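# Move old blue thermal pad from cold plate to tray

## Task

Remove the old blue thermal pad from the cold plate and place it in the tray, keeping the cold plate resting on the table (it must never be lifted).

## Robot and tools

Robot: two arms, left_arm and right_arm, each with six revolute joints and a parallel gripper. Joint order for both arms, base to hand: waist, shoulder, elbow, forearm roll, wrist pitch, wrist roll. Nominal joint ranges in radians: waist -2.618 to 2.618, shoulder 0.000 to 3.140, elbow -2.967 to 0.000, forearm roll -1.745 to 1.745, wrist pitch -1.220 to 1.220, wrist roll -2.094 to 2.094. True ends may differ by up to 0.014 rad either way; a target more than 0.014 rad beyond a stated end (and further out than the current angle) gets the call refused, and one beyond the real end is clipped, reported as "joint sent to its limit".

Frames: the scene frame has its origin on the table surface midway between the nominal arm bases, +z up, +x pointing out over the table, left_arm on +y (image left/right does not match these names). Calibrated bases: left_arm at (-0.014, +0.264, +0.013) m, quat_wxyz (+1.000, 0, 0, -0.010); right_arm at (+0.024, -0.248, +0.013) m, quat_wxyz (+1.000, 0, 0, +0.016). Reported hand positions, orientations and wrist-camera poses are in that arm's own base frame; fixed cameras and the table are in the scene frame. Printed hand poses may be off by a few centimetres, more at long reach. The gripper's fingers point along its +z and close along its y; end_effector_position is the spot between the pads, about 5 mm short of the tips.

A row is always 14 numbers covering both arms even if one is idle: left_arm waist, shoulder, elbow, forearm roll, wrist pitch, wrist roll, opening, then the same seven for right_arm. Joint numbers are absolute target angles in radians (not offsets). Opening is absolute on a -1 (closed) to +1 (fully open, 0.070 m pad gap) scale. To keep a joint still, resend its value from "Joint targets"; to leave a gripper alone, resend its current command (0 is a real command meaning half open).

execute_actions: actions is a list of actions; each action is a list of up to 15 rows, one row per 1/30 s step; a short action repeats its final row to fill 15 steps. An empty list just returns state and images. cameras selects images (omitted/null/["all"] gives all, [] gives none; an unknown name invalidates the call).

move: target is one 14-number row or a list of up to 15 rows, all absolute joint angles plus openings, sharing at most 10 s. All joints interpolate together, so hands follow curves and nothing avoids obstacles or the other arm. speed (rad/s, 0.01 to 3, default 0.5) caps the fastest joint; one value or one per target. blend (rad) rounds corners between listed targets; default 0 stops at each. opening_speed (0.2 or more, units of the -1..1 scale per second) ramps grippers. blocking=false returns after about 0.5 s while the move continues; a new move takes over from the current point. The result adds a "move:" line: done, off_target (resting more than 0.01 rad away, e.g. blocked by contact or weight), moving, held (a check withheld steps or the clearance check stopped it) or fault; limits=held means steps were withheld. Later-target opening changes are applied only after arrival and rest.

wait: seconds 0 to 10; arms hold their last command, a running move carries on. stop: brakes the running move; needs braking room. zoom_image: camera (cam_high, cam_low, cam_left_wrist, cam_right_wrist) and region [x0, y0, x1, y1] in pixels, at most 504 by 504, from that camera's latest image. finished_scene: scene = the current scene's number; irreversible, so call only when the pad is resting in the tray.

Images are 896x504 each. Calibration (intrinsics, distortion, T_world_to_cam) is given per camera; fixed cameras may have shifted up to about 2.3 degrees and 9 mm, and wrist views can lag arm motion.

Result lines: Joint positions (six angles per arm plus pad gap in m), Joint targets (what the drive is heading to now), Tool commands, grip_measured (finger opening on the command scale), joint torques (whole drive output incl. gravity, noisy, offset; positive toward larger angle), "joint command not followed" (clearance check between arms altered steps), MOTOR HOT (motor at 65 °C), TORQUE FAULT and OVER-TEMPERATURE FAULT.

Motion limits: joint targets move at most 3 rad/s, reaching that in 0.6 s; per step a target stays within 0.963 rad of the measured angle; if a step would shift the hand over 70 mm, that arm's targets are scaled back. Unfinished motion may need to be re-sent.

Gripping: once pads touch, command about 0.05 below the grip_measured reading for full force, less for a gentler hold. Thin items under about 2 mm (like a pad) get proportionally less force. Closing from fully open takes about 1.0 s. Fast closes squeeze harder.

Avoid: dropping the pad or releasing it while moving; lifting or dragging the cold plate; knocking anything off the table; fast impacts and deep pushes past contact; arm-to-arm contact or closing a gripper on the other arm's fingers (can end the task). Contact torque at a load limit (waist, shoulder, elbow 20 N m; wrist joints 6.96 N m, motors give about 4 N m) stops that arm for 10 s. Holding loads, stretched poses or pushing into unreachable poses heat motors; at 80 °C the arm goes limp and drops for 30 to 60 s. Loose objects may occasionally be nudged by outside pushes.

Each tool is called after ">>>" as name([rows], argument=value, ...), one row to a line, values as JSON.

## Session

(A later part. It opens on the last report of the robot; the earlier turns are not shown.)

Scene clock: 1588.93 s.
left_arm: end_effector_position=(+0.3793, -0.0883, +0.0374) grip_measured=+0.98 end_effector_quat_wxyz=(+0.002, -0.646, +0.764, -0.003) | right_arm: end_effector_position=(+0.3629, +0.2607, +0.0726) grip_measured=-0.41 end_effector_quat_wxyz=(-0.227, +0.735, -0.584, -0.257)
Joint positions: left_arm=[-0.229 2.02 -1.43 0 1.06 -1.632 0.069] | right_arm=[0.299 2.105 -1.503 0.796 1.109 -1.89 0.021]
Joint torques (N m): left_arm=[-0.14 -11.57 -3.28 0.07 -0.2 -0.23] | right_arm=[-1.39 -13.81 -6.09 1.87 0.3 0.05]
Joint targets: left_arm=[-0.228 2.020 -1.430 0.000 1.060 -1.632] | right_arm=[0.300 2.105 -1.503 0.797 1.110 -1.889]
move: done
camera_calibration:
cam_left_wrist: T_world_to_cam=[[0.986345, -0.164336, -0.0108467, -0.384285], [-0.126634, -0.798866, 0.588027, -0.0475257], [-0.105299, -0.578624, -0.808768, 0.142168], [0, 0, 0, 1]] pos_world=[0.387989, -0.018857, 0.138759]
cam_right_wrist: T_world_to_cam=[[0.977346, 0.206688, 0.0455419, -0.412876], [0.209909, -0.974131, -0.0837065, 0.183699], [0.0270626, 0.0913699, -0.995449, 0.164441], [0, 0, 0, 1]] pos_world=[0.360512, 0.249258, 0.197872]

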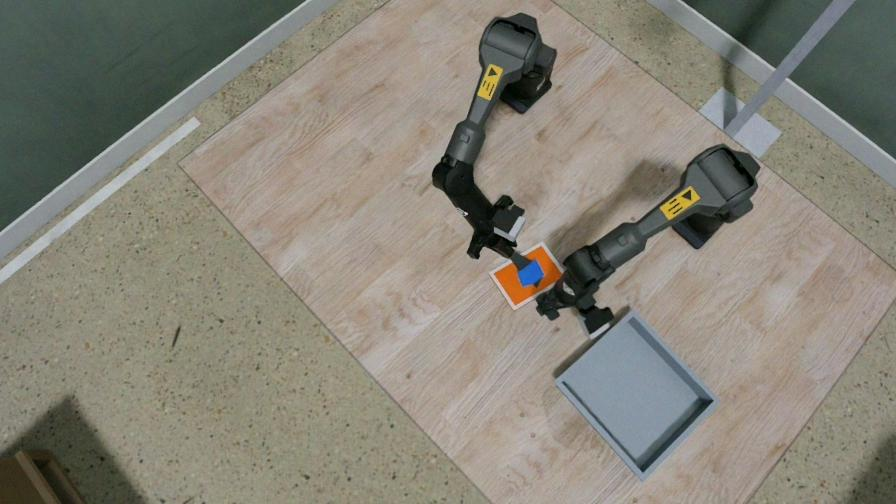

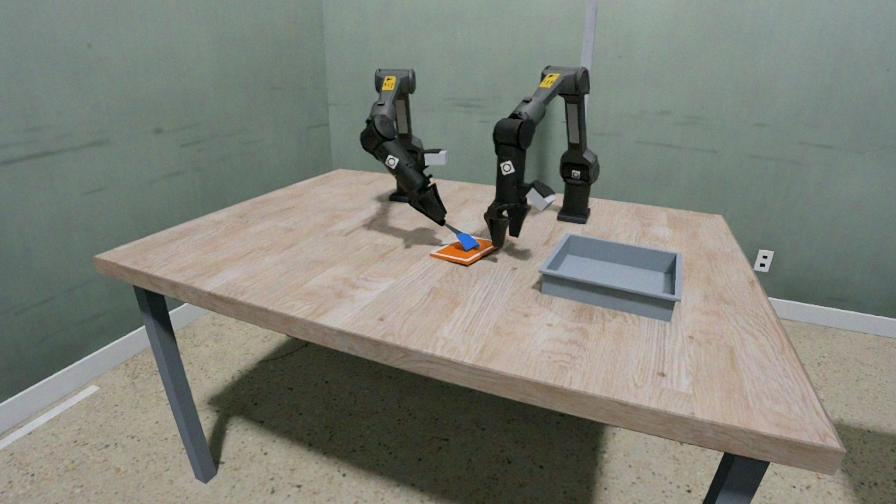

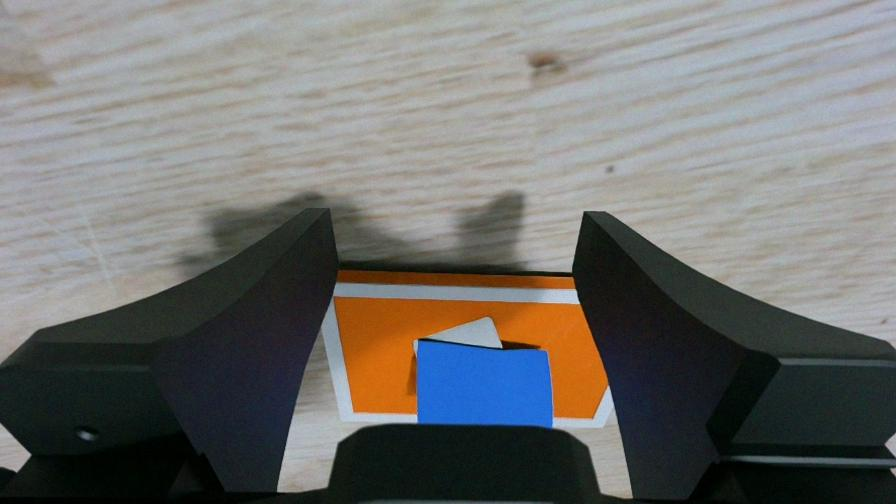

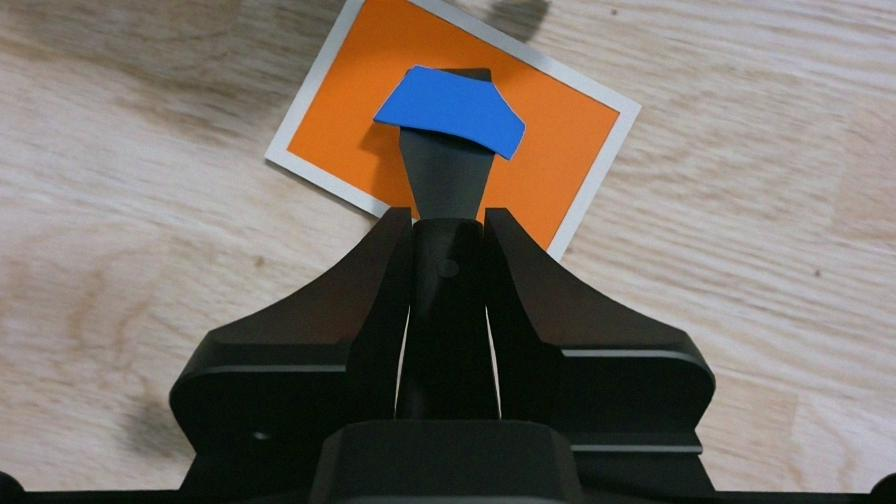

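>>> move(target=[-0.2283, 2.02, -1.43, 0.0, 1.06, -1.6315, 1.0, 0.2998, 2.145, -1.5034, 0.7968, 1.11, -1.889, -0.6], speed=0.05)

>>> zoom_image(camera="cam_left_wrist", region=[320, 230, 620, 430])

>>> zoom_image(camera="cam_low", region=[420, 220, 510, 280])

Scene clock: 1598.03 s.
left_arm: end_effector_position=(+0.3793, -0.0883, +0.0374) grip_measured=+0.98 end_effector_quat_wxyz=(+0.002, -0.646, +0.764, -0.003) | right_arm: end_effector_position=(+0.3607, +0.2602, +0.0563) grip_measured=-0.41 end_effector_quat_wxyz=(-0.212, +0.732, -0.590, -0.268)
Joint positions: left_arm=[-0.229 2.02 -1.43 0 1.06 -1.632 0.069] | right_arm=[0.299 2.145 -1.504 0.798 1.11 -1.89 0.021]
Joint torques (N m): left_arm=[-0.24 -11.65 -3.41 0.06 -0.18 -0.23] | right_arm=[0.03 -11.67 -4.12 0.77 0.3 0.01]
Joint targets: left_arm=[-0.228 2.020 -1.430 0.000 1.060 -1.631] | right_arm=[0.300 2.145 -1.503 0.797 1.110 -1.889]
move: done
camera_calibration:
cam_left_wrist: T_world_to_cam=[[0.986345, -0.164336, -0.0108467, -0.384285], [-0.126634, -0.798866, 0.588027, -0.0475257], [-0.105299, -0.578624, -0.808768, 0.142168], [0, 0, 0, 1]] pos_world=[0.387989, -0.018857, 0.138759]
cam_right_wrist: T_world_to_cam=[[0.978331, 0.20695, 0.0062964, -0.40809], [0.206768, -0.974995, -0.0814381, 0.183565], [-0.0107147, 0.0809754, -0.996659, 0.164631], [0, 0, 0, 1]] pos_world=[0.363056, 0.250098, 0.181599]

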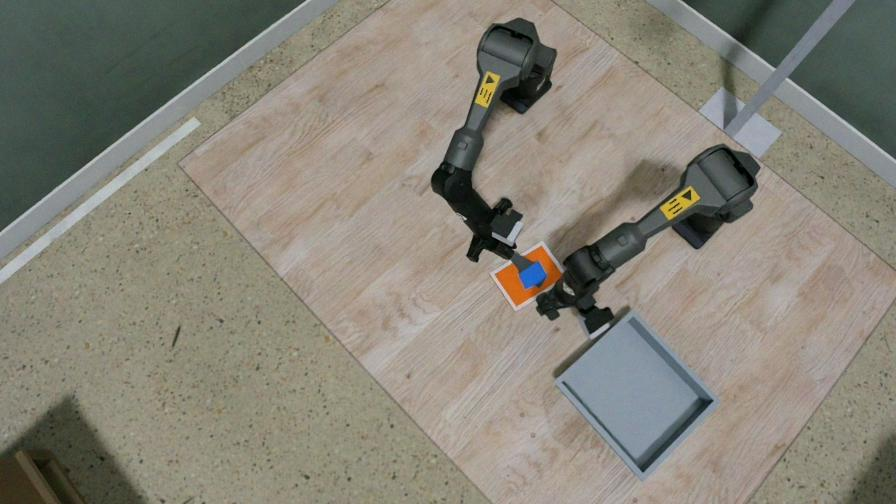

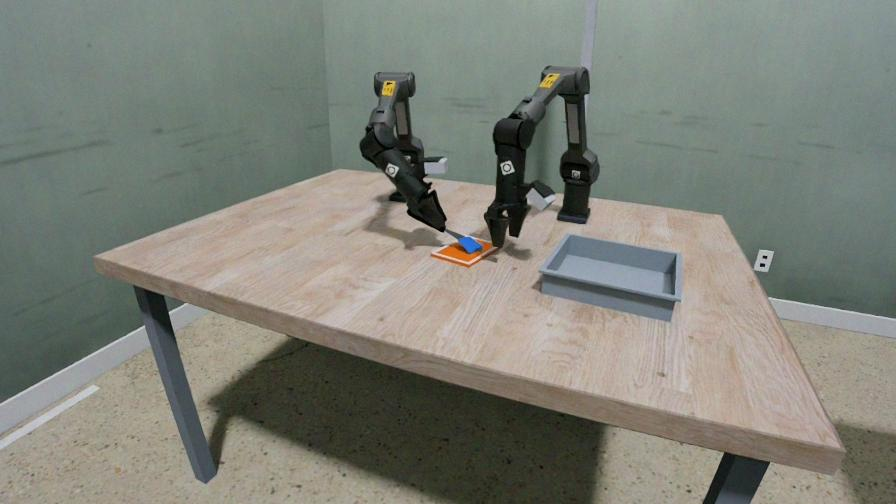

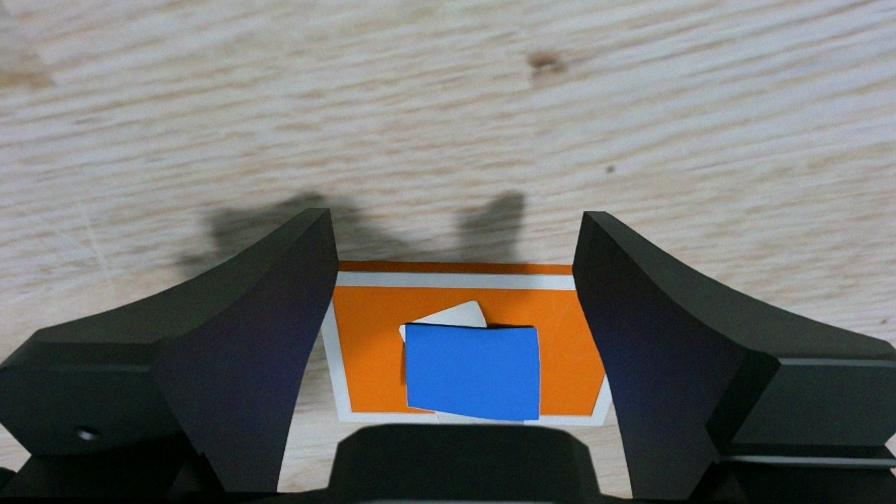

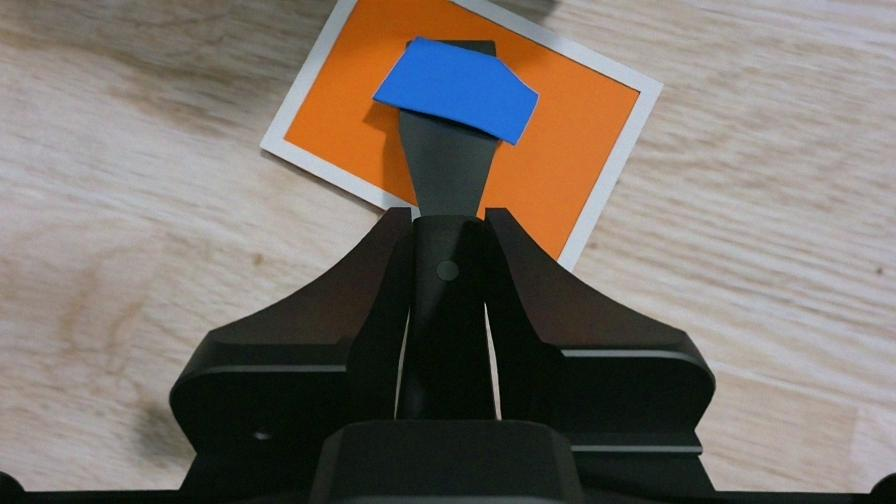

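Scaled by 1.680 from the camera's 896x504 image, which has a finer 1280x720 frame.

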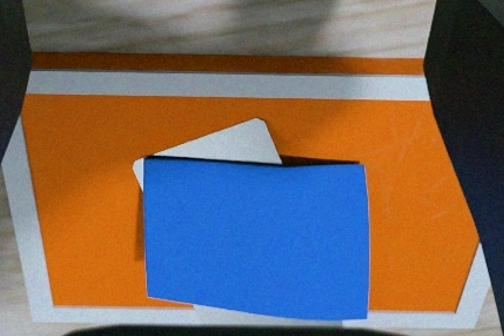

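Scaled by 5.600 from the camera's 896x504 image, which has a finer 1280x720 frame.

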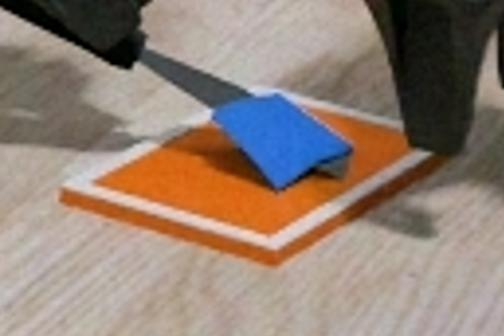

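>>> move([
  [-0.3594, 2.0539, -1.5225, 0.0, 1.1267, -1.7417, 1.0, 0.2998, 2.145, -1.5034, 0.7968, 1.11, -1.889, -0.6],
  [-0.3594, 2.1079, -1.4725, 0.0, 1.0227, -1.7417, 1.0, 0.2998, 2.145, -1.5034, 0.7968, 1.11, -1.889, -0.6],
], speed=[0.2, 0.1], cameras=["cam_left_wrist", "cam_low"])

>>> zoom_image(camera="cam_left_wrist", region=[250, 130, 670, 450])

Scene clock: 1627.57 s.
left_arm: end_effector_position=(+0.3773, -0.1419, +0.0120) grip_measured=+0.98 end_effector_quat_wxyz=(+0.000, -0.638, +0.770, +0.000) | right_arm: end_effector_position=(+0.3607, +0.2602, +0.0563) grip_measured=-0.41 end_effector_quat_wxyz=(-0.212, +0.732, -0.590, -0.268)
Joint positions: left_arm=[-0.36 2.108 -1.472 0 1.022 -1.742 0.069] | right_arm=[0.299 2.145 -1.504 0.798 1.11 -1.89 0.021]
Joint torques (N m): left_arm=[1.16 -12.15 -3.21 0.17 0.01 0] | right_arm=[0.49 -12.13 -4.26 0.96 0.42 -0.12]
Joint targets: left_arm=[-0.359 2.108 -1.473 0.000 1.023 -1.742] | right_arm=[0.300 2.145 -1.503 0.797 1.110 -1.889]
move: done
camera_calibration:
cam_left_wrist: T_world_to_cam=[[0.982584, -0.184878, -0.0186506, -0.3929], [-0.138844, -0.797194, 0.587541, -0.0708186], [-0.123492, -0.57472, -0.808979, 0.0978848], [0, 0, 0, 1]] pos_world=[0.388313, -0.0728385, 0.113468]
Images, in order (width x height): cam_low 896x504, cam_left_wrist 896x504.

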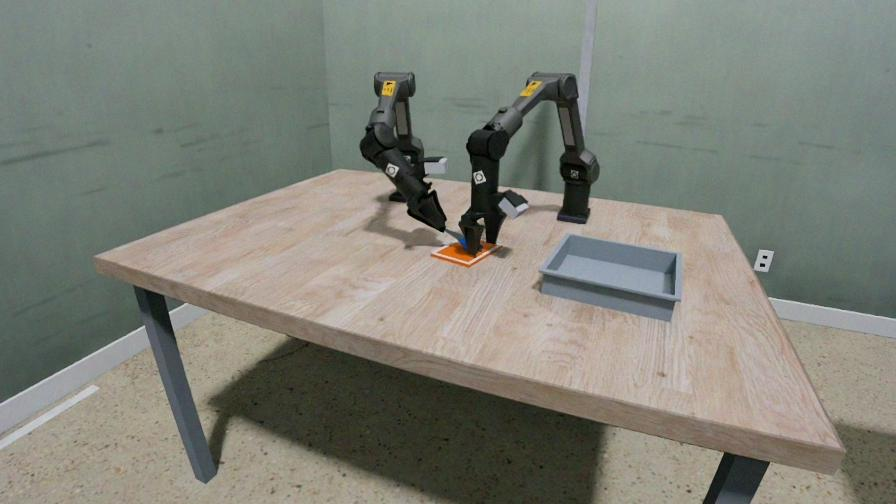

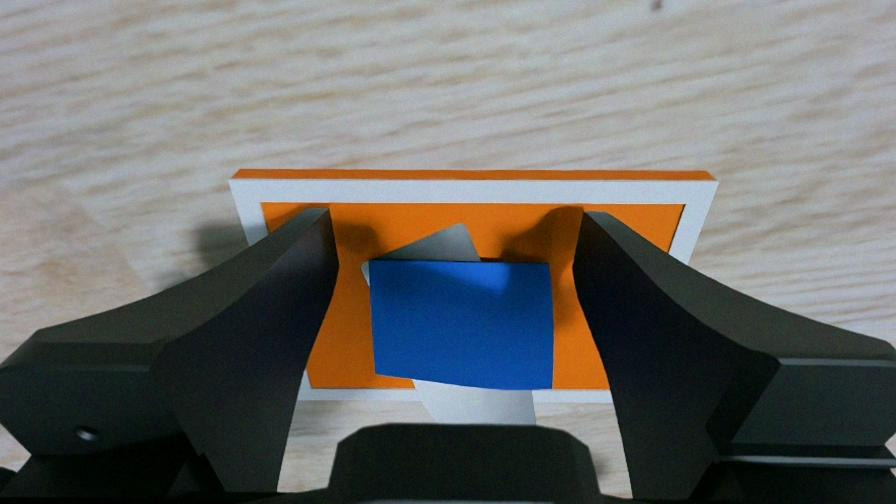

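Scaled by 1.200 from the camera's 896x504 image, which has a finer 1280x720 frame.

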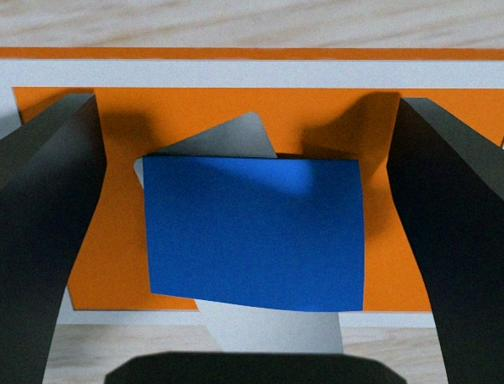

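>>> move(target=[-0.3594, 2.1259, -1.4559, 0.0, 0.99, -1.7417, 1.0, 0.2998, 2.145, -1.5034, 0.7968, 1.11, -1.889, -0.6], speed=0.02, cameras=[])

>>> move(target=[-0.3594, 2.1259, -1.4559, 0.0, 0.99, -1.7417, 1.0, 0.2998, 2.12, -1.5034, 0.7968, 1.11, -1.889, -0.6], speed=0.02, cameras=["cam_left_wrist", "cam_low"])

>>> zoom_image(camera="cam_left_wrist", region=[250, 130, 670, 450])

>>> zoom_image(camera="cam_low", region=[420, 220, 510, 280])

Scene clock: 1635.40 s.
left_arm: end_effector_position=(+0.3771, -0.1418, +0.0027) grip_measured=+0.98 end_effector_quat_wxyz=(+0.000, -0.638, +0.770, +0.000) | right_arm: end_effector_position=(+0.3607, +0.2602, +0.0563) grip_measured=-0.41 end_effector_quat_wxyz=(-0.212, +0.732, -0.590, -0.268)
Joint positions: left_arm=[-0.36 2.123 -1.457 0 0.992 -1.742 0.069] | right_arm=[0.299 2.145 -1.504 0.798 1.11 -1.89 0.021]
Joint torques (N m): left_arm=[1.11 -6.31 -2.01 0.13 -1.35 -0.03] | right_arm=[0.36 -12.05 -4.37 0.88 0.46 -0.11]
Joint targets: left_arm=[-0.359 2.126 -1.456 0.000 0.990 -1.742] | right_arm=[0.300 2.145 -1.503 0.797 1.110 -1.889]
move: done
No camera images: "cameras" was empty.

Scene clock: 1636.87 s.
left_arm: end_effector_position=(+0.3770, -0.1418, +0.0019) grip_measured=+0.98 end_effector_quat_wxyz=(+0.000, -0.638, +0.770, +0.000) | right_arm: end_effector_position=(+0.3619, +0.2605, +0.0664) grip_measured=-0.41 end_effector_quat_wxyz=(-0.221, +0.734, -0.586, -0.262)
Joint positions: left_arm=[-0.36 2.124 -1.457 0 0.991 -1.742 0.069] | right_arm=[0.299 2.12 -1.503 0.797 1.11 -1.89 0.021]
Joint torques (N m): left_arm=[1.04 0.23 -0.65 0.1 -2.46 -0.04] | right_arm=[-1.19 -13.02 -5.42 1.12 0.17 -0.1]
Joint targets: left_arm=[-0.359 2.126 -1.456 0.000 0.990 -1.742] | right_arm=[0.300 2.120 -1.503 0.797 1.110 -1.889]
move: done
camera_calibration:
cam_left_wrist: T_world_to_cam=[[0.982571, -0.184856, -0.0195468, -0.392775], [-0.138326, -0.797361, 0.587436, -0.0650357], [-0.124177, -0.574494, -0.809035, 0.0900358], [0, 0, 0, 1]] pos_world=[0.388114, -0.0727388, 0.103369]
Images, in order (width x height): cam_low 896x504, cam_left_wrist 896x504.

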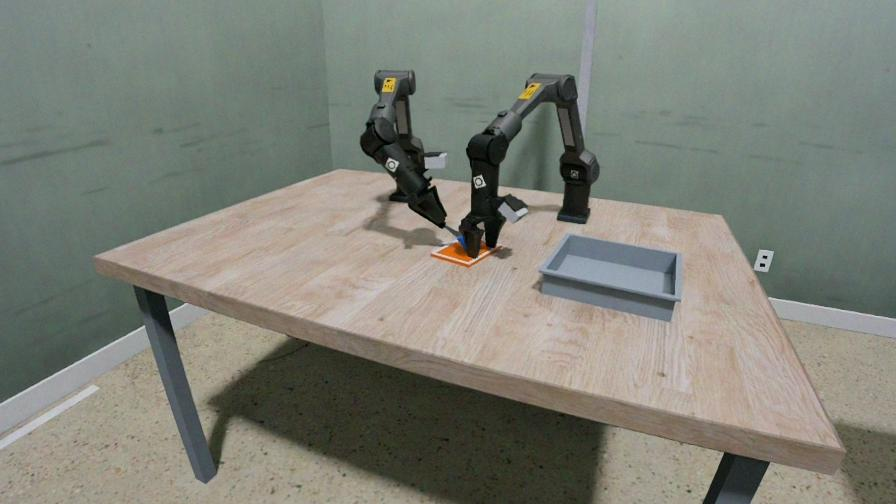

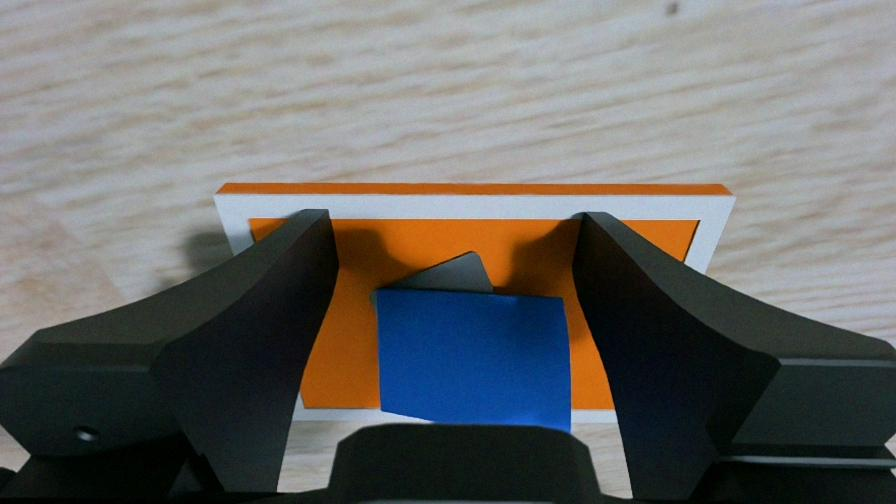

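Scaled by 1.200 from the camera's 896x504 image, which has a finer 1280x720 frame.

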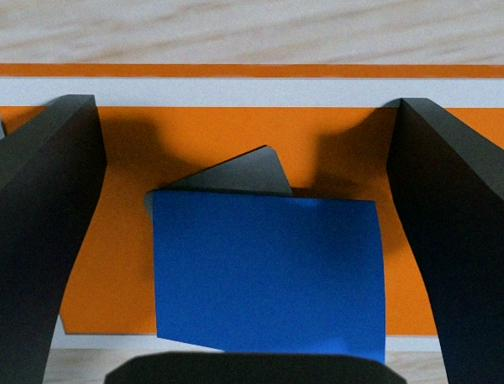

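Scaled by 5.600 from the camera's 896x504 image, which has a finer 1280x720 frame.

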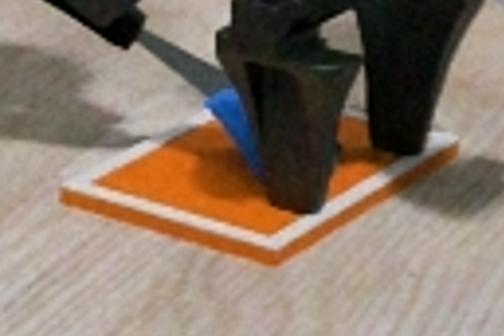

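>>> move(target=[-0.3594, 2.1259, -1.4559, 0.0, 0.99, -1.7417, 1.0, 0.2998, 2.09, -1.5034, 0.7968, 1.11, -1.889, -0.6], speed=0.02, cameras=["cam_left_wrist", "cam_low", "cam_right_wrist"])

>>> zoom_image(camera="cam_left_wrist", region=[250, 130, 670, 450])

>>> zoom_image(camera="cam_low", region=[420, 220, 510, 280])

>>> zoom_image(camera="cam_right_wrist", region=[320, 20, 580, 200])

Scene clock: 1643.50 s.
left_arm: end_effector_position=(+0.3769, -0.1418, +0.0016) grip_measured=+0.98 end_effector_quat_wxyz=(-0.001, -0.638, +0.770, +0.001) | right_arm: end_effector_position=(+0.3634, +0.2610, +0.0792) grip_measured=-0.41 end_effector_quat_wxyz=(-0.233, +0.737, -0.582, -0.254)
Joint positions: left_arm=[-0.36 2.125 -1.457 0 0.991 -1.742 0.069] | right_arm=[0.299 2.09 -1.503 0.798 1.11 -1.89 0.021]
Joint torques (N m): left_arm=[0.97 2.73 0.4 -0.1 -2.01 -0.05] | right_arm=[-1.25 -12.38 -4.58 0.75 0.21 -0.06]
Joint targets: left_arm=[-0.359 2.126 -1.456 0.000 0.990 -1.742] | right_arm=[0.300 2.090 -1.503 0.797 1.110 -1.889]
move: done
camera_calibration:
cam_left_wrist: T_world_to_cam=[[0.982553, -0.184867, -0.0203222, -0.3926], [-0.137915, -0.797566, 0.587255, -0.0649707], [-0.124772, -0.574206, -0.809147, 0.0899638], [0, 0, 0, 1]] pos_world=[0.388015, -0.0727393, 0.10297]
cam_right_wrist: T_world_to_cam=[[0.976628, 0.206412, 0.0599282, -0.414495], [0.211075, -0.973659, -0.0862324, 0.184172], [0.0405502, 0.0968664, -0.994471, 0.16455], [0, 0, 0, 1]] pos_world=[0.359261, 0.248938, 0.204362]
Images, in order (width x height): cam_low 896x504, cam_left_wrist 896x504, cam_right_wrist 896x504.

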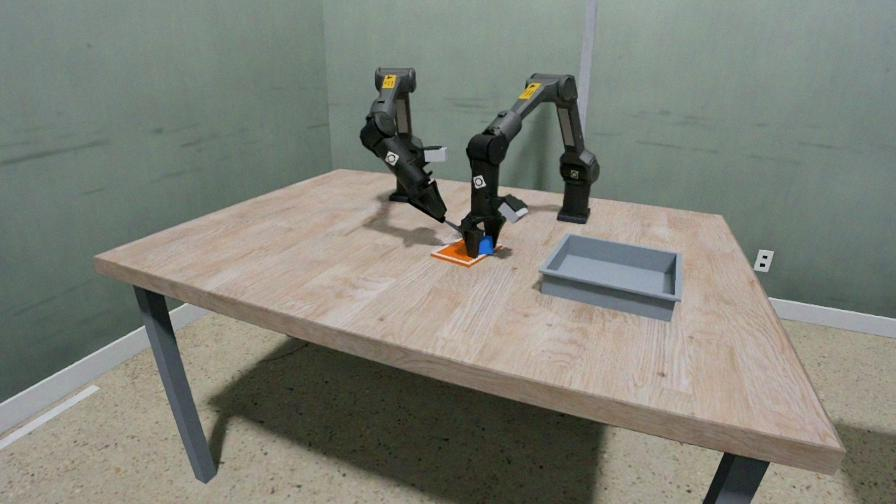

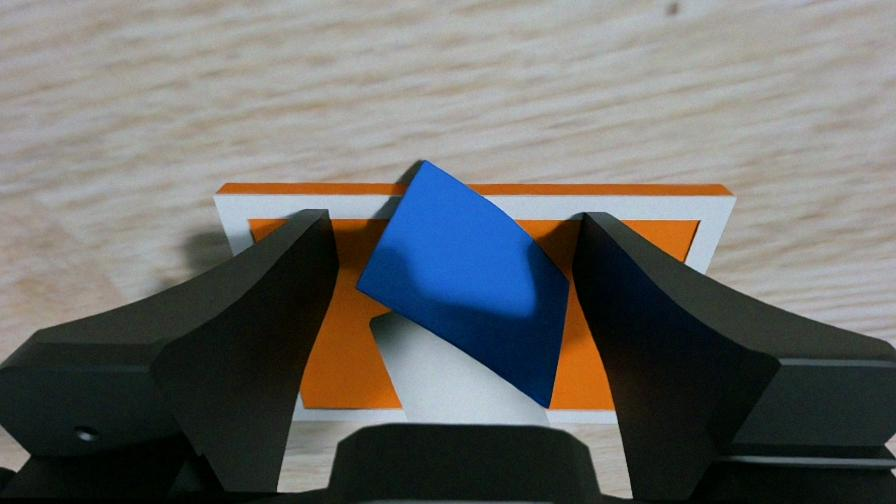

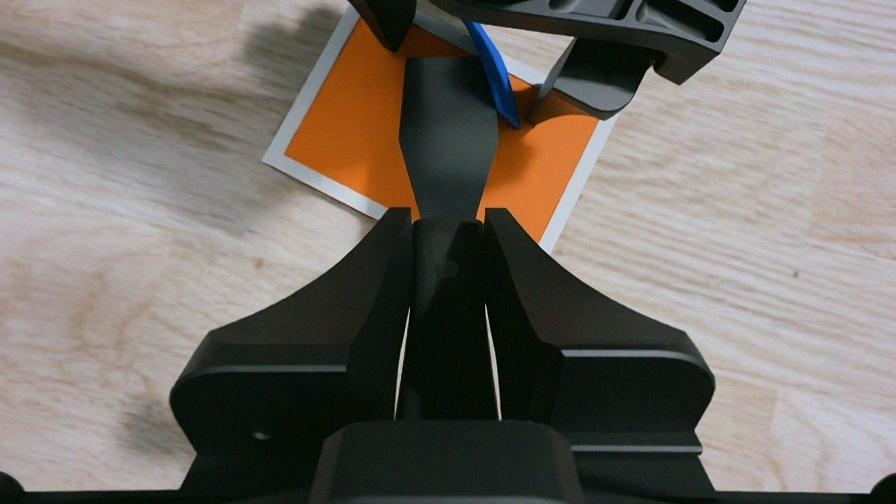

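Scaled by 1.200 from the camera's 896x504 image, which has a finer 1280x720 frame.

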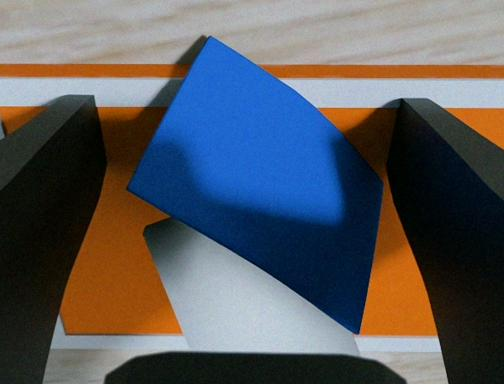

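Scaled by 5.600 from the camera's 896x504 image, which has a finer 1280x720 frame.

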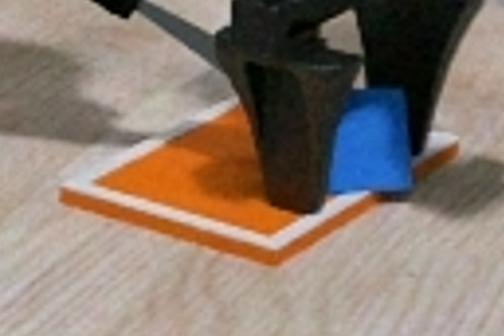

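Scaled by 1.938 from the camera's 896x504 image, which has a finer 1280x720 frame.

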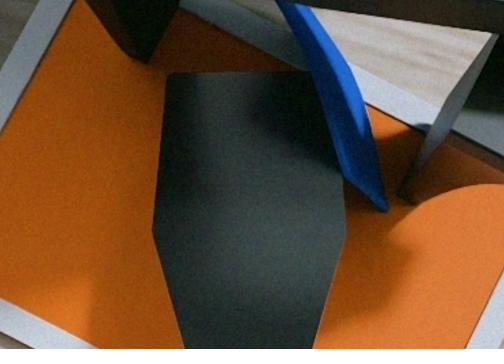

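>>> move(target=[-0.3594, 2.1245, -1.4575, 0.0, 0.993, -1.7417, 1.0, 0.2998, 2.14, -1.5034, 0.7968, 1.11, -1.889, -0.6], speed=0.03, cameras=["cam_left_wrist", "cam_low", "cam_right_wrist"])

>>> zoom_image(camera="cam_left_wrist", region=[250, 130, 670, 450])

>>> zoom_image(camera="cam_right_wrist", region=[320, 0, 580, 180])

Scene clock: 1714.50 s.
left_arm: end_effector_position=(+0.3766, -0.1416, +0.0016) grip_measured=+0.98 end_effector_quat_wxyz=(-0.001, -0.638, +0.770, +0.001) | right_arm: end_effector_position=(+0.3608, +0.2601, +0.0580) grip_measured=-0.41 end_effector_quat_wxyz=(-0.214, +0.732, -0.589, -0.267)
Joint positions: left_arm=[-0.36 2.125 -1.457 0 0.992 -1.742 0.069] | right_arm=[0.299 2.14 -1.503 0.797 1.11 -1.89 0.021]
Joint torques (N m): left_arm=[0.3 -2 -0.91 -0.08 -0.9 -0.19] | right_arm=[-0.18 -11.67 -4.71 0.9 0.3 0.16]
Joint targets: left_arm=[-0.359 2.124 -1.457 0.000 0.993 -1.742] | right_arm=[0.300 2.140 -1.503 0.797 1.110 -1.889]
move: done
camera_calibration:
cam_left_wrist: T_world_to_cam=[[0.982518, -0.184847, -0.0221204, -0.392203], [-0.1369, -0.797912, 0.587021, -0.0654535], [-0.126159, -0.573731, -0.809269, 0.0906064], [0, 0, 0, 1]] pos_world=[0.387817, -0.07274, 0.103072]
cam_right_wrist: T_world_to_cam=[[0.978195, 0.207434, 0.0102447, -0.408449], [0.207575, -0.974858, -0.0810251, 0.183198], [-0.00682024, 0.0813849, -0.996659, 0.164919], [0, 0, 0, 1]] pos_world=[0.362641, 0.249896, 0.183396]
Images, in order (width x height): cam_low 896x504, cam_left_wrist 896x504, cam_right_wrist 896x504.

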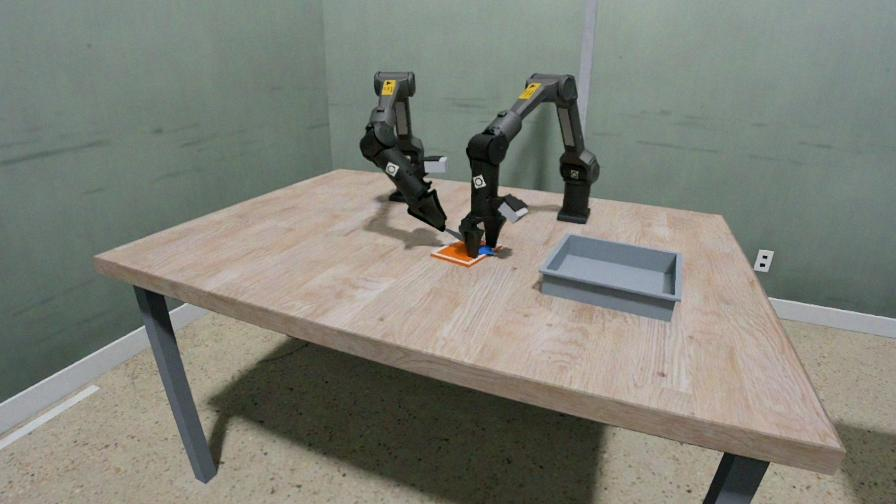

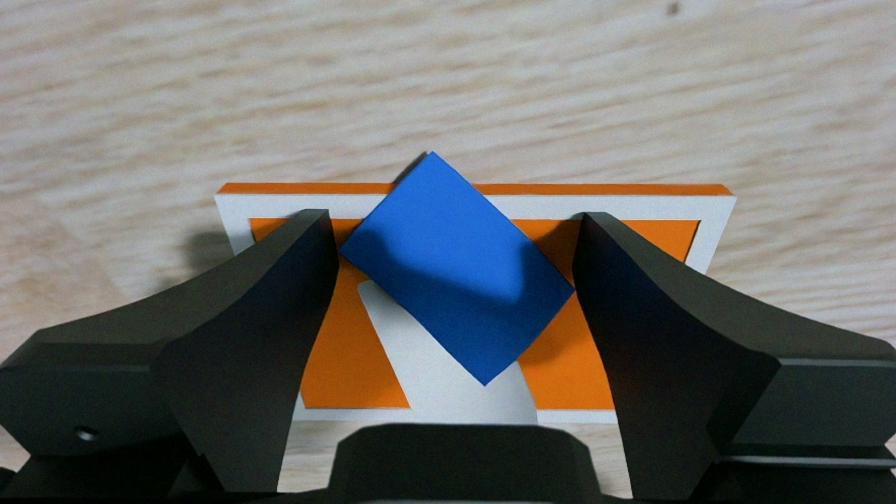

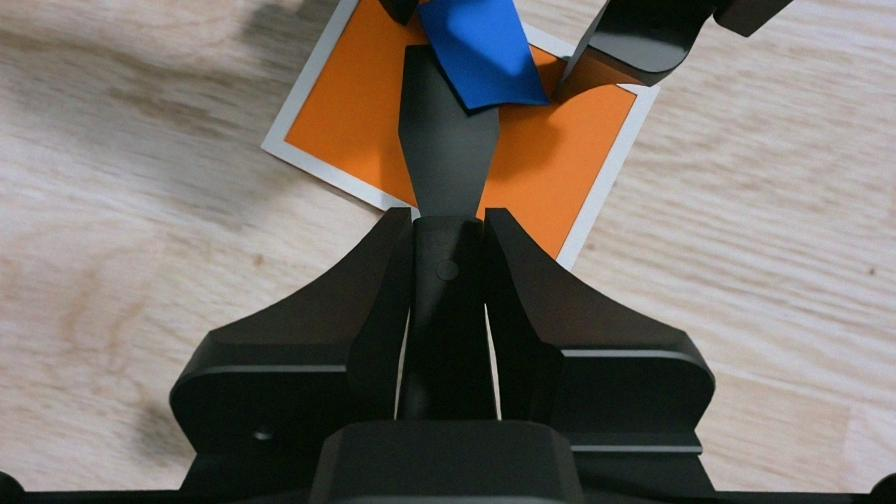

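Scaled by 1.200 from the camera's 896x504 image, which has a finer 1280x720 frame.

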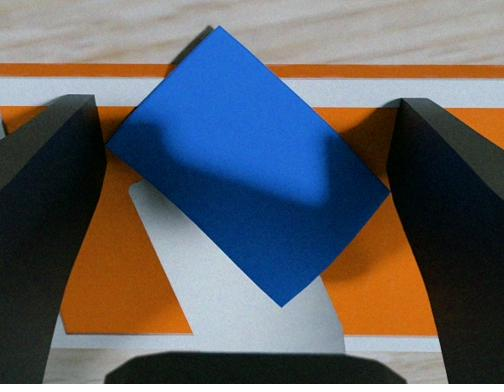

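Scaled by 1.938 from the camera's 896x504 image, which has a finer 1280x720 frame.

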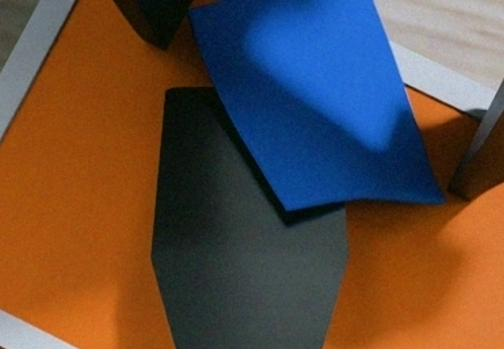

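>>> move(target=[-0.3594, 2.1245, -1.4575, 0.0, 0.993, -1.7417, 1.0, 0.2998, 2.12, -1.5034, 0.7968, 1.11, -1.889, -0.6], speed=0.03, cameras=["cam_left_wrist", "cam_low", "cam_right_wrist"])

>>> zoom_image(camera="cam_left_wrist", region=[250, 130, 670, 450])

>>> zoom_image(camera="cam_right_wrist", region=[320, 0, 580, 180])

Scene clock: 1772.30 s.
left_arm: end_effector_position=(+0.3768, -0.1417, +0.0018) grip_measured=+0.98 end_effector_quat_wxyz=(-0.001, -0.638, +0.770, +0.001) | right_arm: end_effector_position=(+0.3620, +0.2605, +0.0664) grip_measured=-0.41 end_effector_quat_wxyz=(-0.221, +0.734, -0.586, -0.262)
Joint positions: left_arm=[-0.36 2.125 -1.457 0 0.992 -1.742 0.069] | right_arm=[0.299 2.12 -1.503 0.797 1.11 -1.89 0.021]
Joint torques (N m): left_arm=[-0.3 -6.81 -2.29 -0.05 -1 -0.15] | right_arm=[-0.28 -12.5 -5.17 0.92 0.28 0.14]
Joint targets: left_arm=[-0.359 2.124 -1.457 0.000 0.993 -1.742] | right_arm=[0.300 2.120 -1.503 0.797 1.110 -1.889]
move: done
camera_calibration:
cam_left_wrist: T_world_to_cam=[[0.982539, -0.184844, -0.0212184, -0.392497], [-0.137397, -0.797734, 0.587148, -0.0652911], [-0.125457, -0.57398, -0.809202, 0.0904144], [0, 0, 0, 1]] pos_world=[0.388016, -0.0727396, 0.103171]
cam_right_wrist: T_world_to_cam=[[0.977807, 0.207334, 0.0301145, -0.410869], [0.209155, -0.974369, -0.082823, 0.183479], [0.0121706, 0.0872835, -0.996109, 0.164855], [0, 0, 0, 1]] pos_world=[0.361369, 0.249574, 0.191783]
Images, in order (width x height): cam_low 896x504, cam_left_wrist 896x504, cam_right_wrist 896x504.

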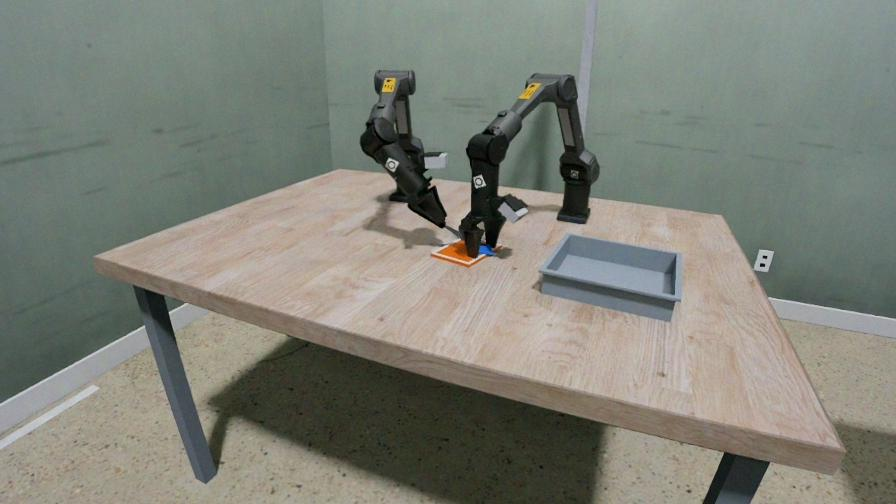

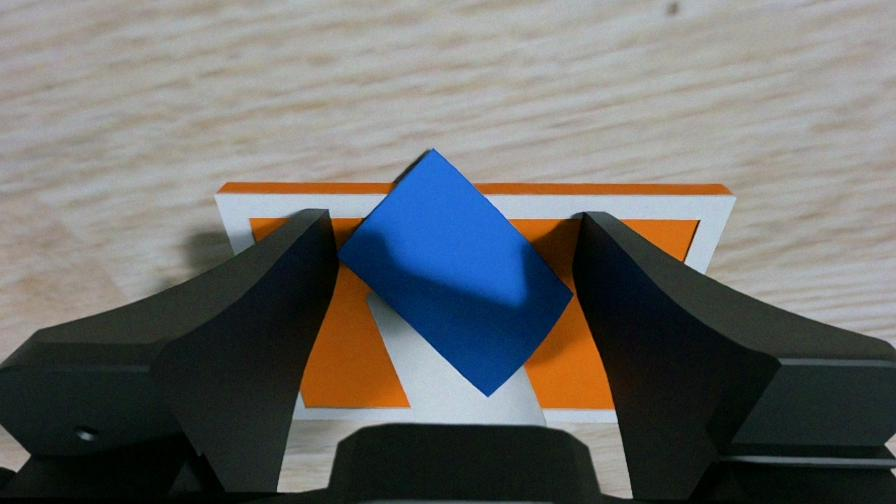

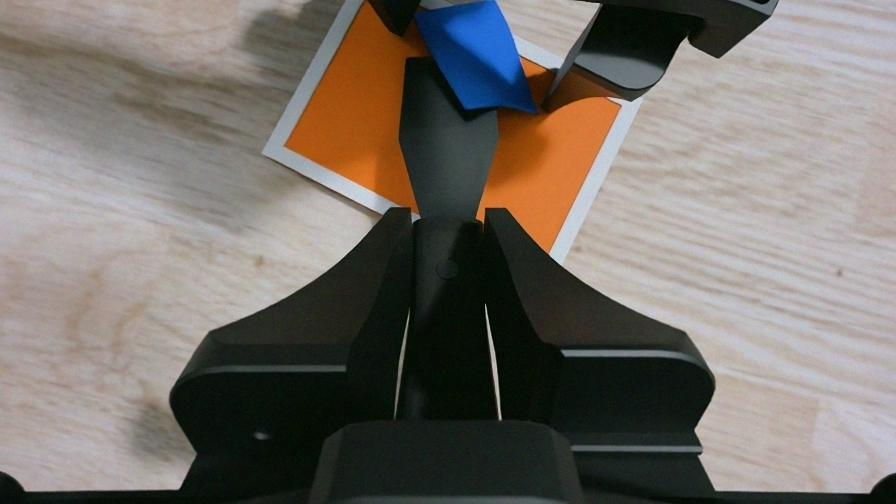

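Scaled by 1.200 from the camera's 896x504 image, which has a finer 1280x720 frame.

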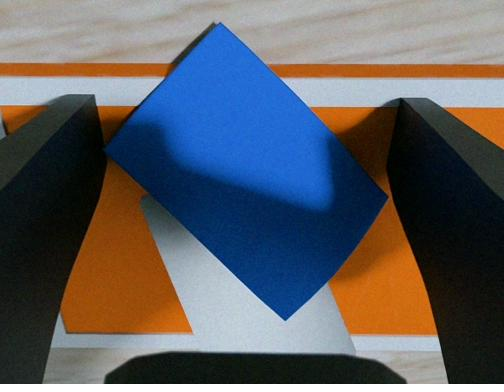

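Scaled by 1.938 from the camera's 896x504 image, which has a finer 1280x720 frame.

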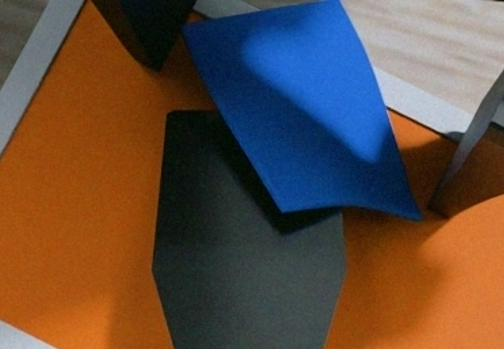

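>>> execute_actions(actions=[])

Scene clock: 1818.07 s.
left_arm: end_effector_position=(+0.3768, -0.1417, +0.0018) grip_measured=+0.98 end_effector_quat_wxyz=(-0.001, -0.638, +0.770, +0.001) | right_arm: end_effector_position=(+0.3620, +0.2605, +0.0664) grip_measured=-0.41 end_effector_quat_wxyz=(-0.221, +0.734, -0.586, -0.262)
Joint positions: left_arm=[-0.36 2.125 -1.457 0 0.992 -1.742 0.069] | right_arm=[0.299 2.12 -1.503 0.797 1.11 -1.89 0.021]
Joint torques (N m): left_arm=[-0.39 -6.79 -2.24 -0.03 -0.98 -0.11] | right_arm=[-1.26 -12.28 -5.46 0.81 0.31 0.12]
Joint targets: left_arm=[-0.359 2.124 -1.457 0.000 0.993 -1.742] | right_arm=[0.300 2.120 -1.503 0.797 1.110 -1.889]
Tool commands: left_gripper/opening=+1.0 right_gripper/opening=-0.6
camera_calibration:
cam_left_wrist: T_world_to_cam=[[0.982539, -0.184844, -0.0212184, -0.392497], [-0.137397, -0.797734, 0.587148, -0.0652911], [-0.125457, -0.57398, -0.809202, 0.0904144], [0, 0, 0, 1]] pos_world=[0.388016, -0.0727396, 0.103171]
cam_right_wrist: T_world_to_cam=[[0.977807, 0.207334, 0.0301145, -0.410869], [0.209155, -0.974369, -0.082823, 0.183479], [0.0121706, 0.0872835, -0.996109, 0.164855], [0, 0, 0, 1]] pos_world=[0.361369, 0.249574, 0.191783]

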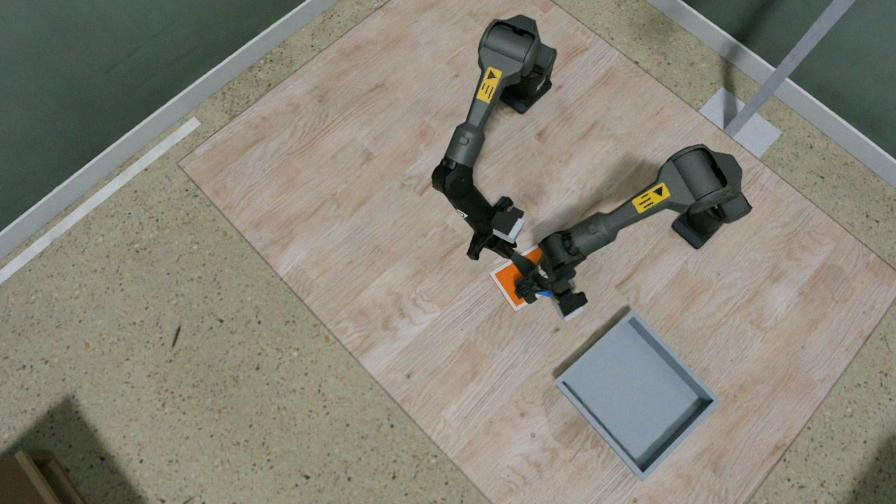

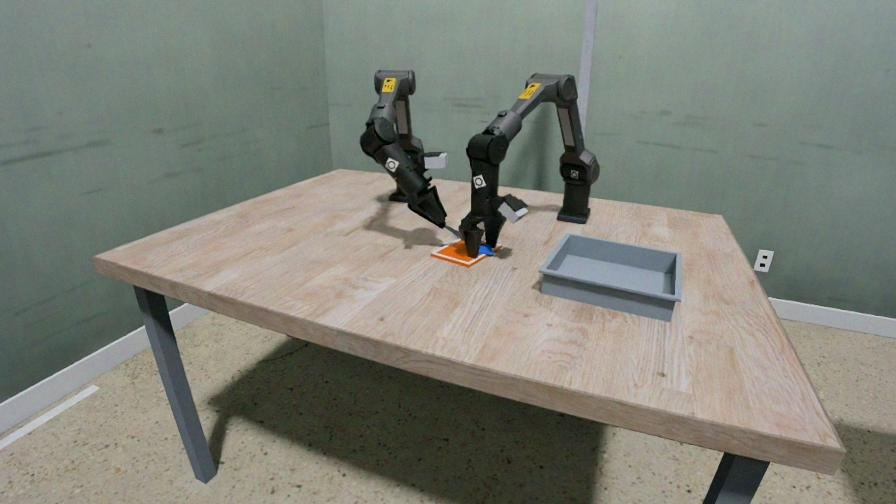

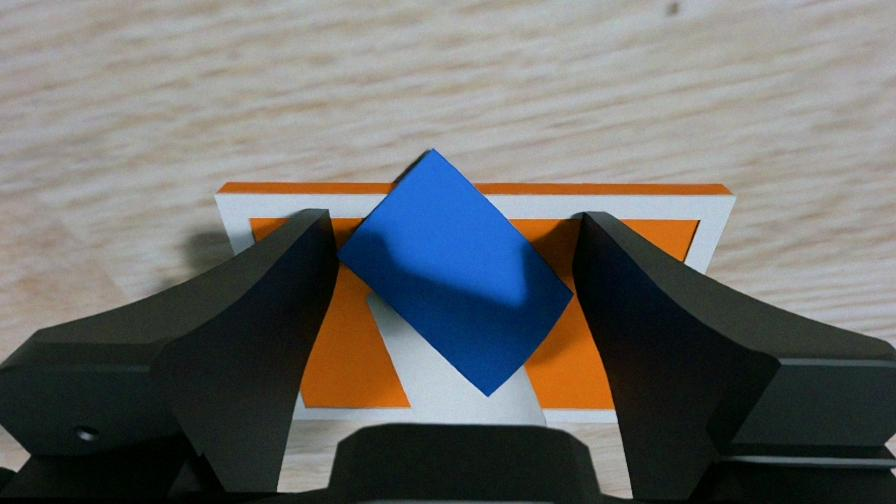

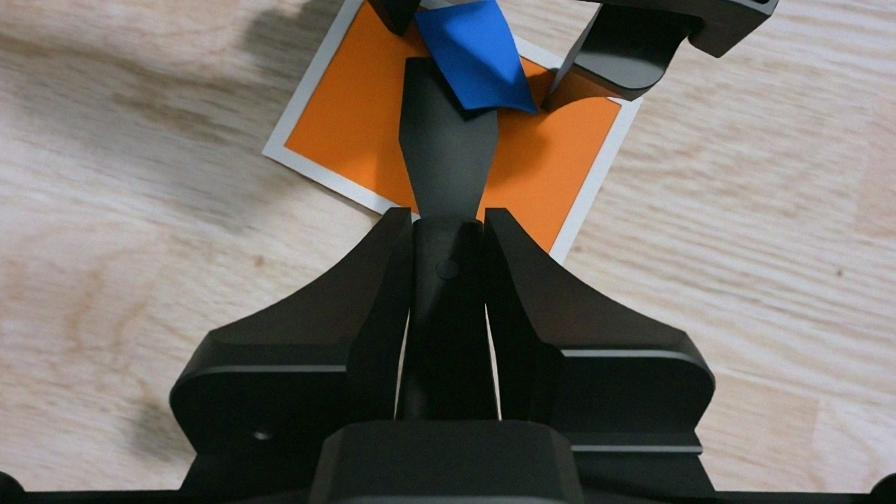

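>>> zoom_image(camera="cam_left_wrist", region=[220, 120, 724, 420])

>>> zoom_image(camera="cam_right_wrist", region=[350, 0, 650, 170])

>>> zoom_image(camera="cam_low", region=[410, 190, 550, 280])

Scaled by 1.000.

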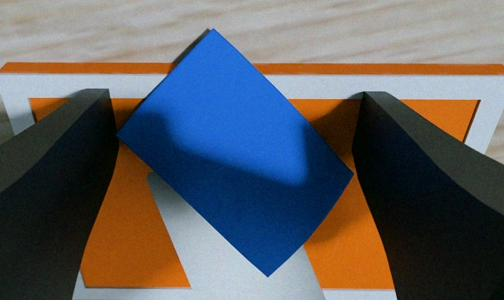

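Scaled by 1.680 from the camera's 896x504 image, which has a finer 1280x720 frame.

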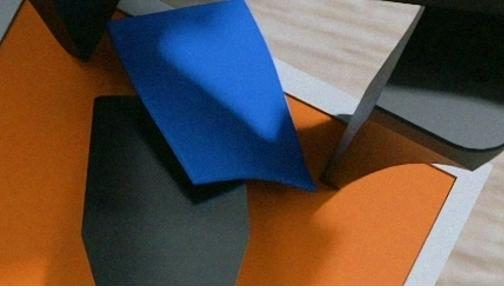

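Scaled by 3.600 from the camera's 896x504 image, which has a finer 1280x720 frame.

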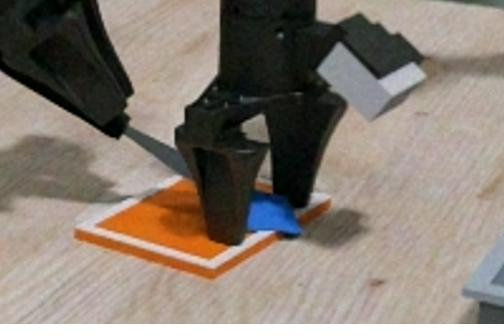

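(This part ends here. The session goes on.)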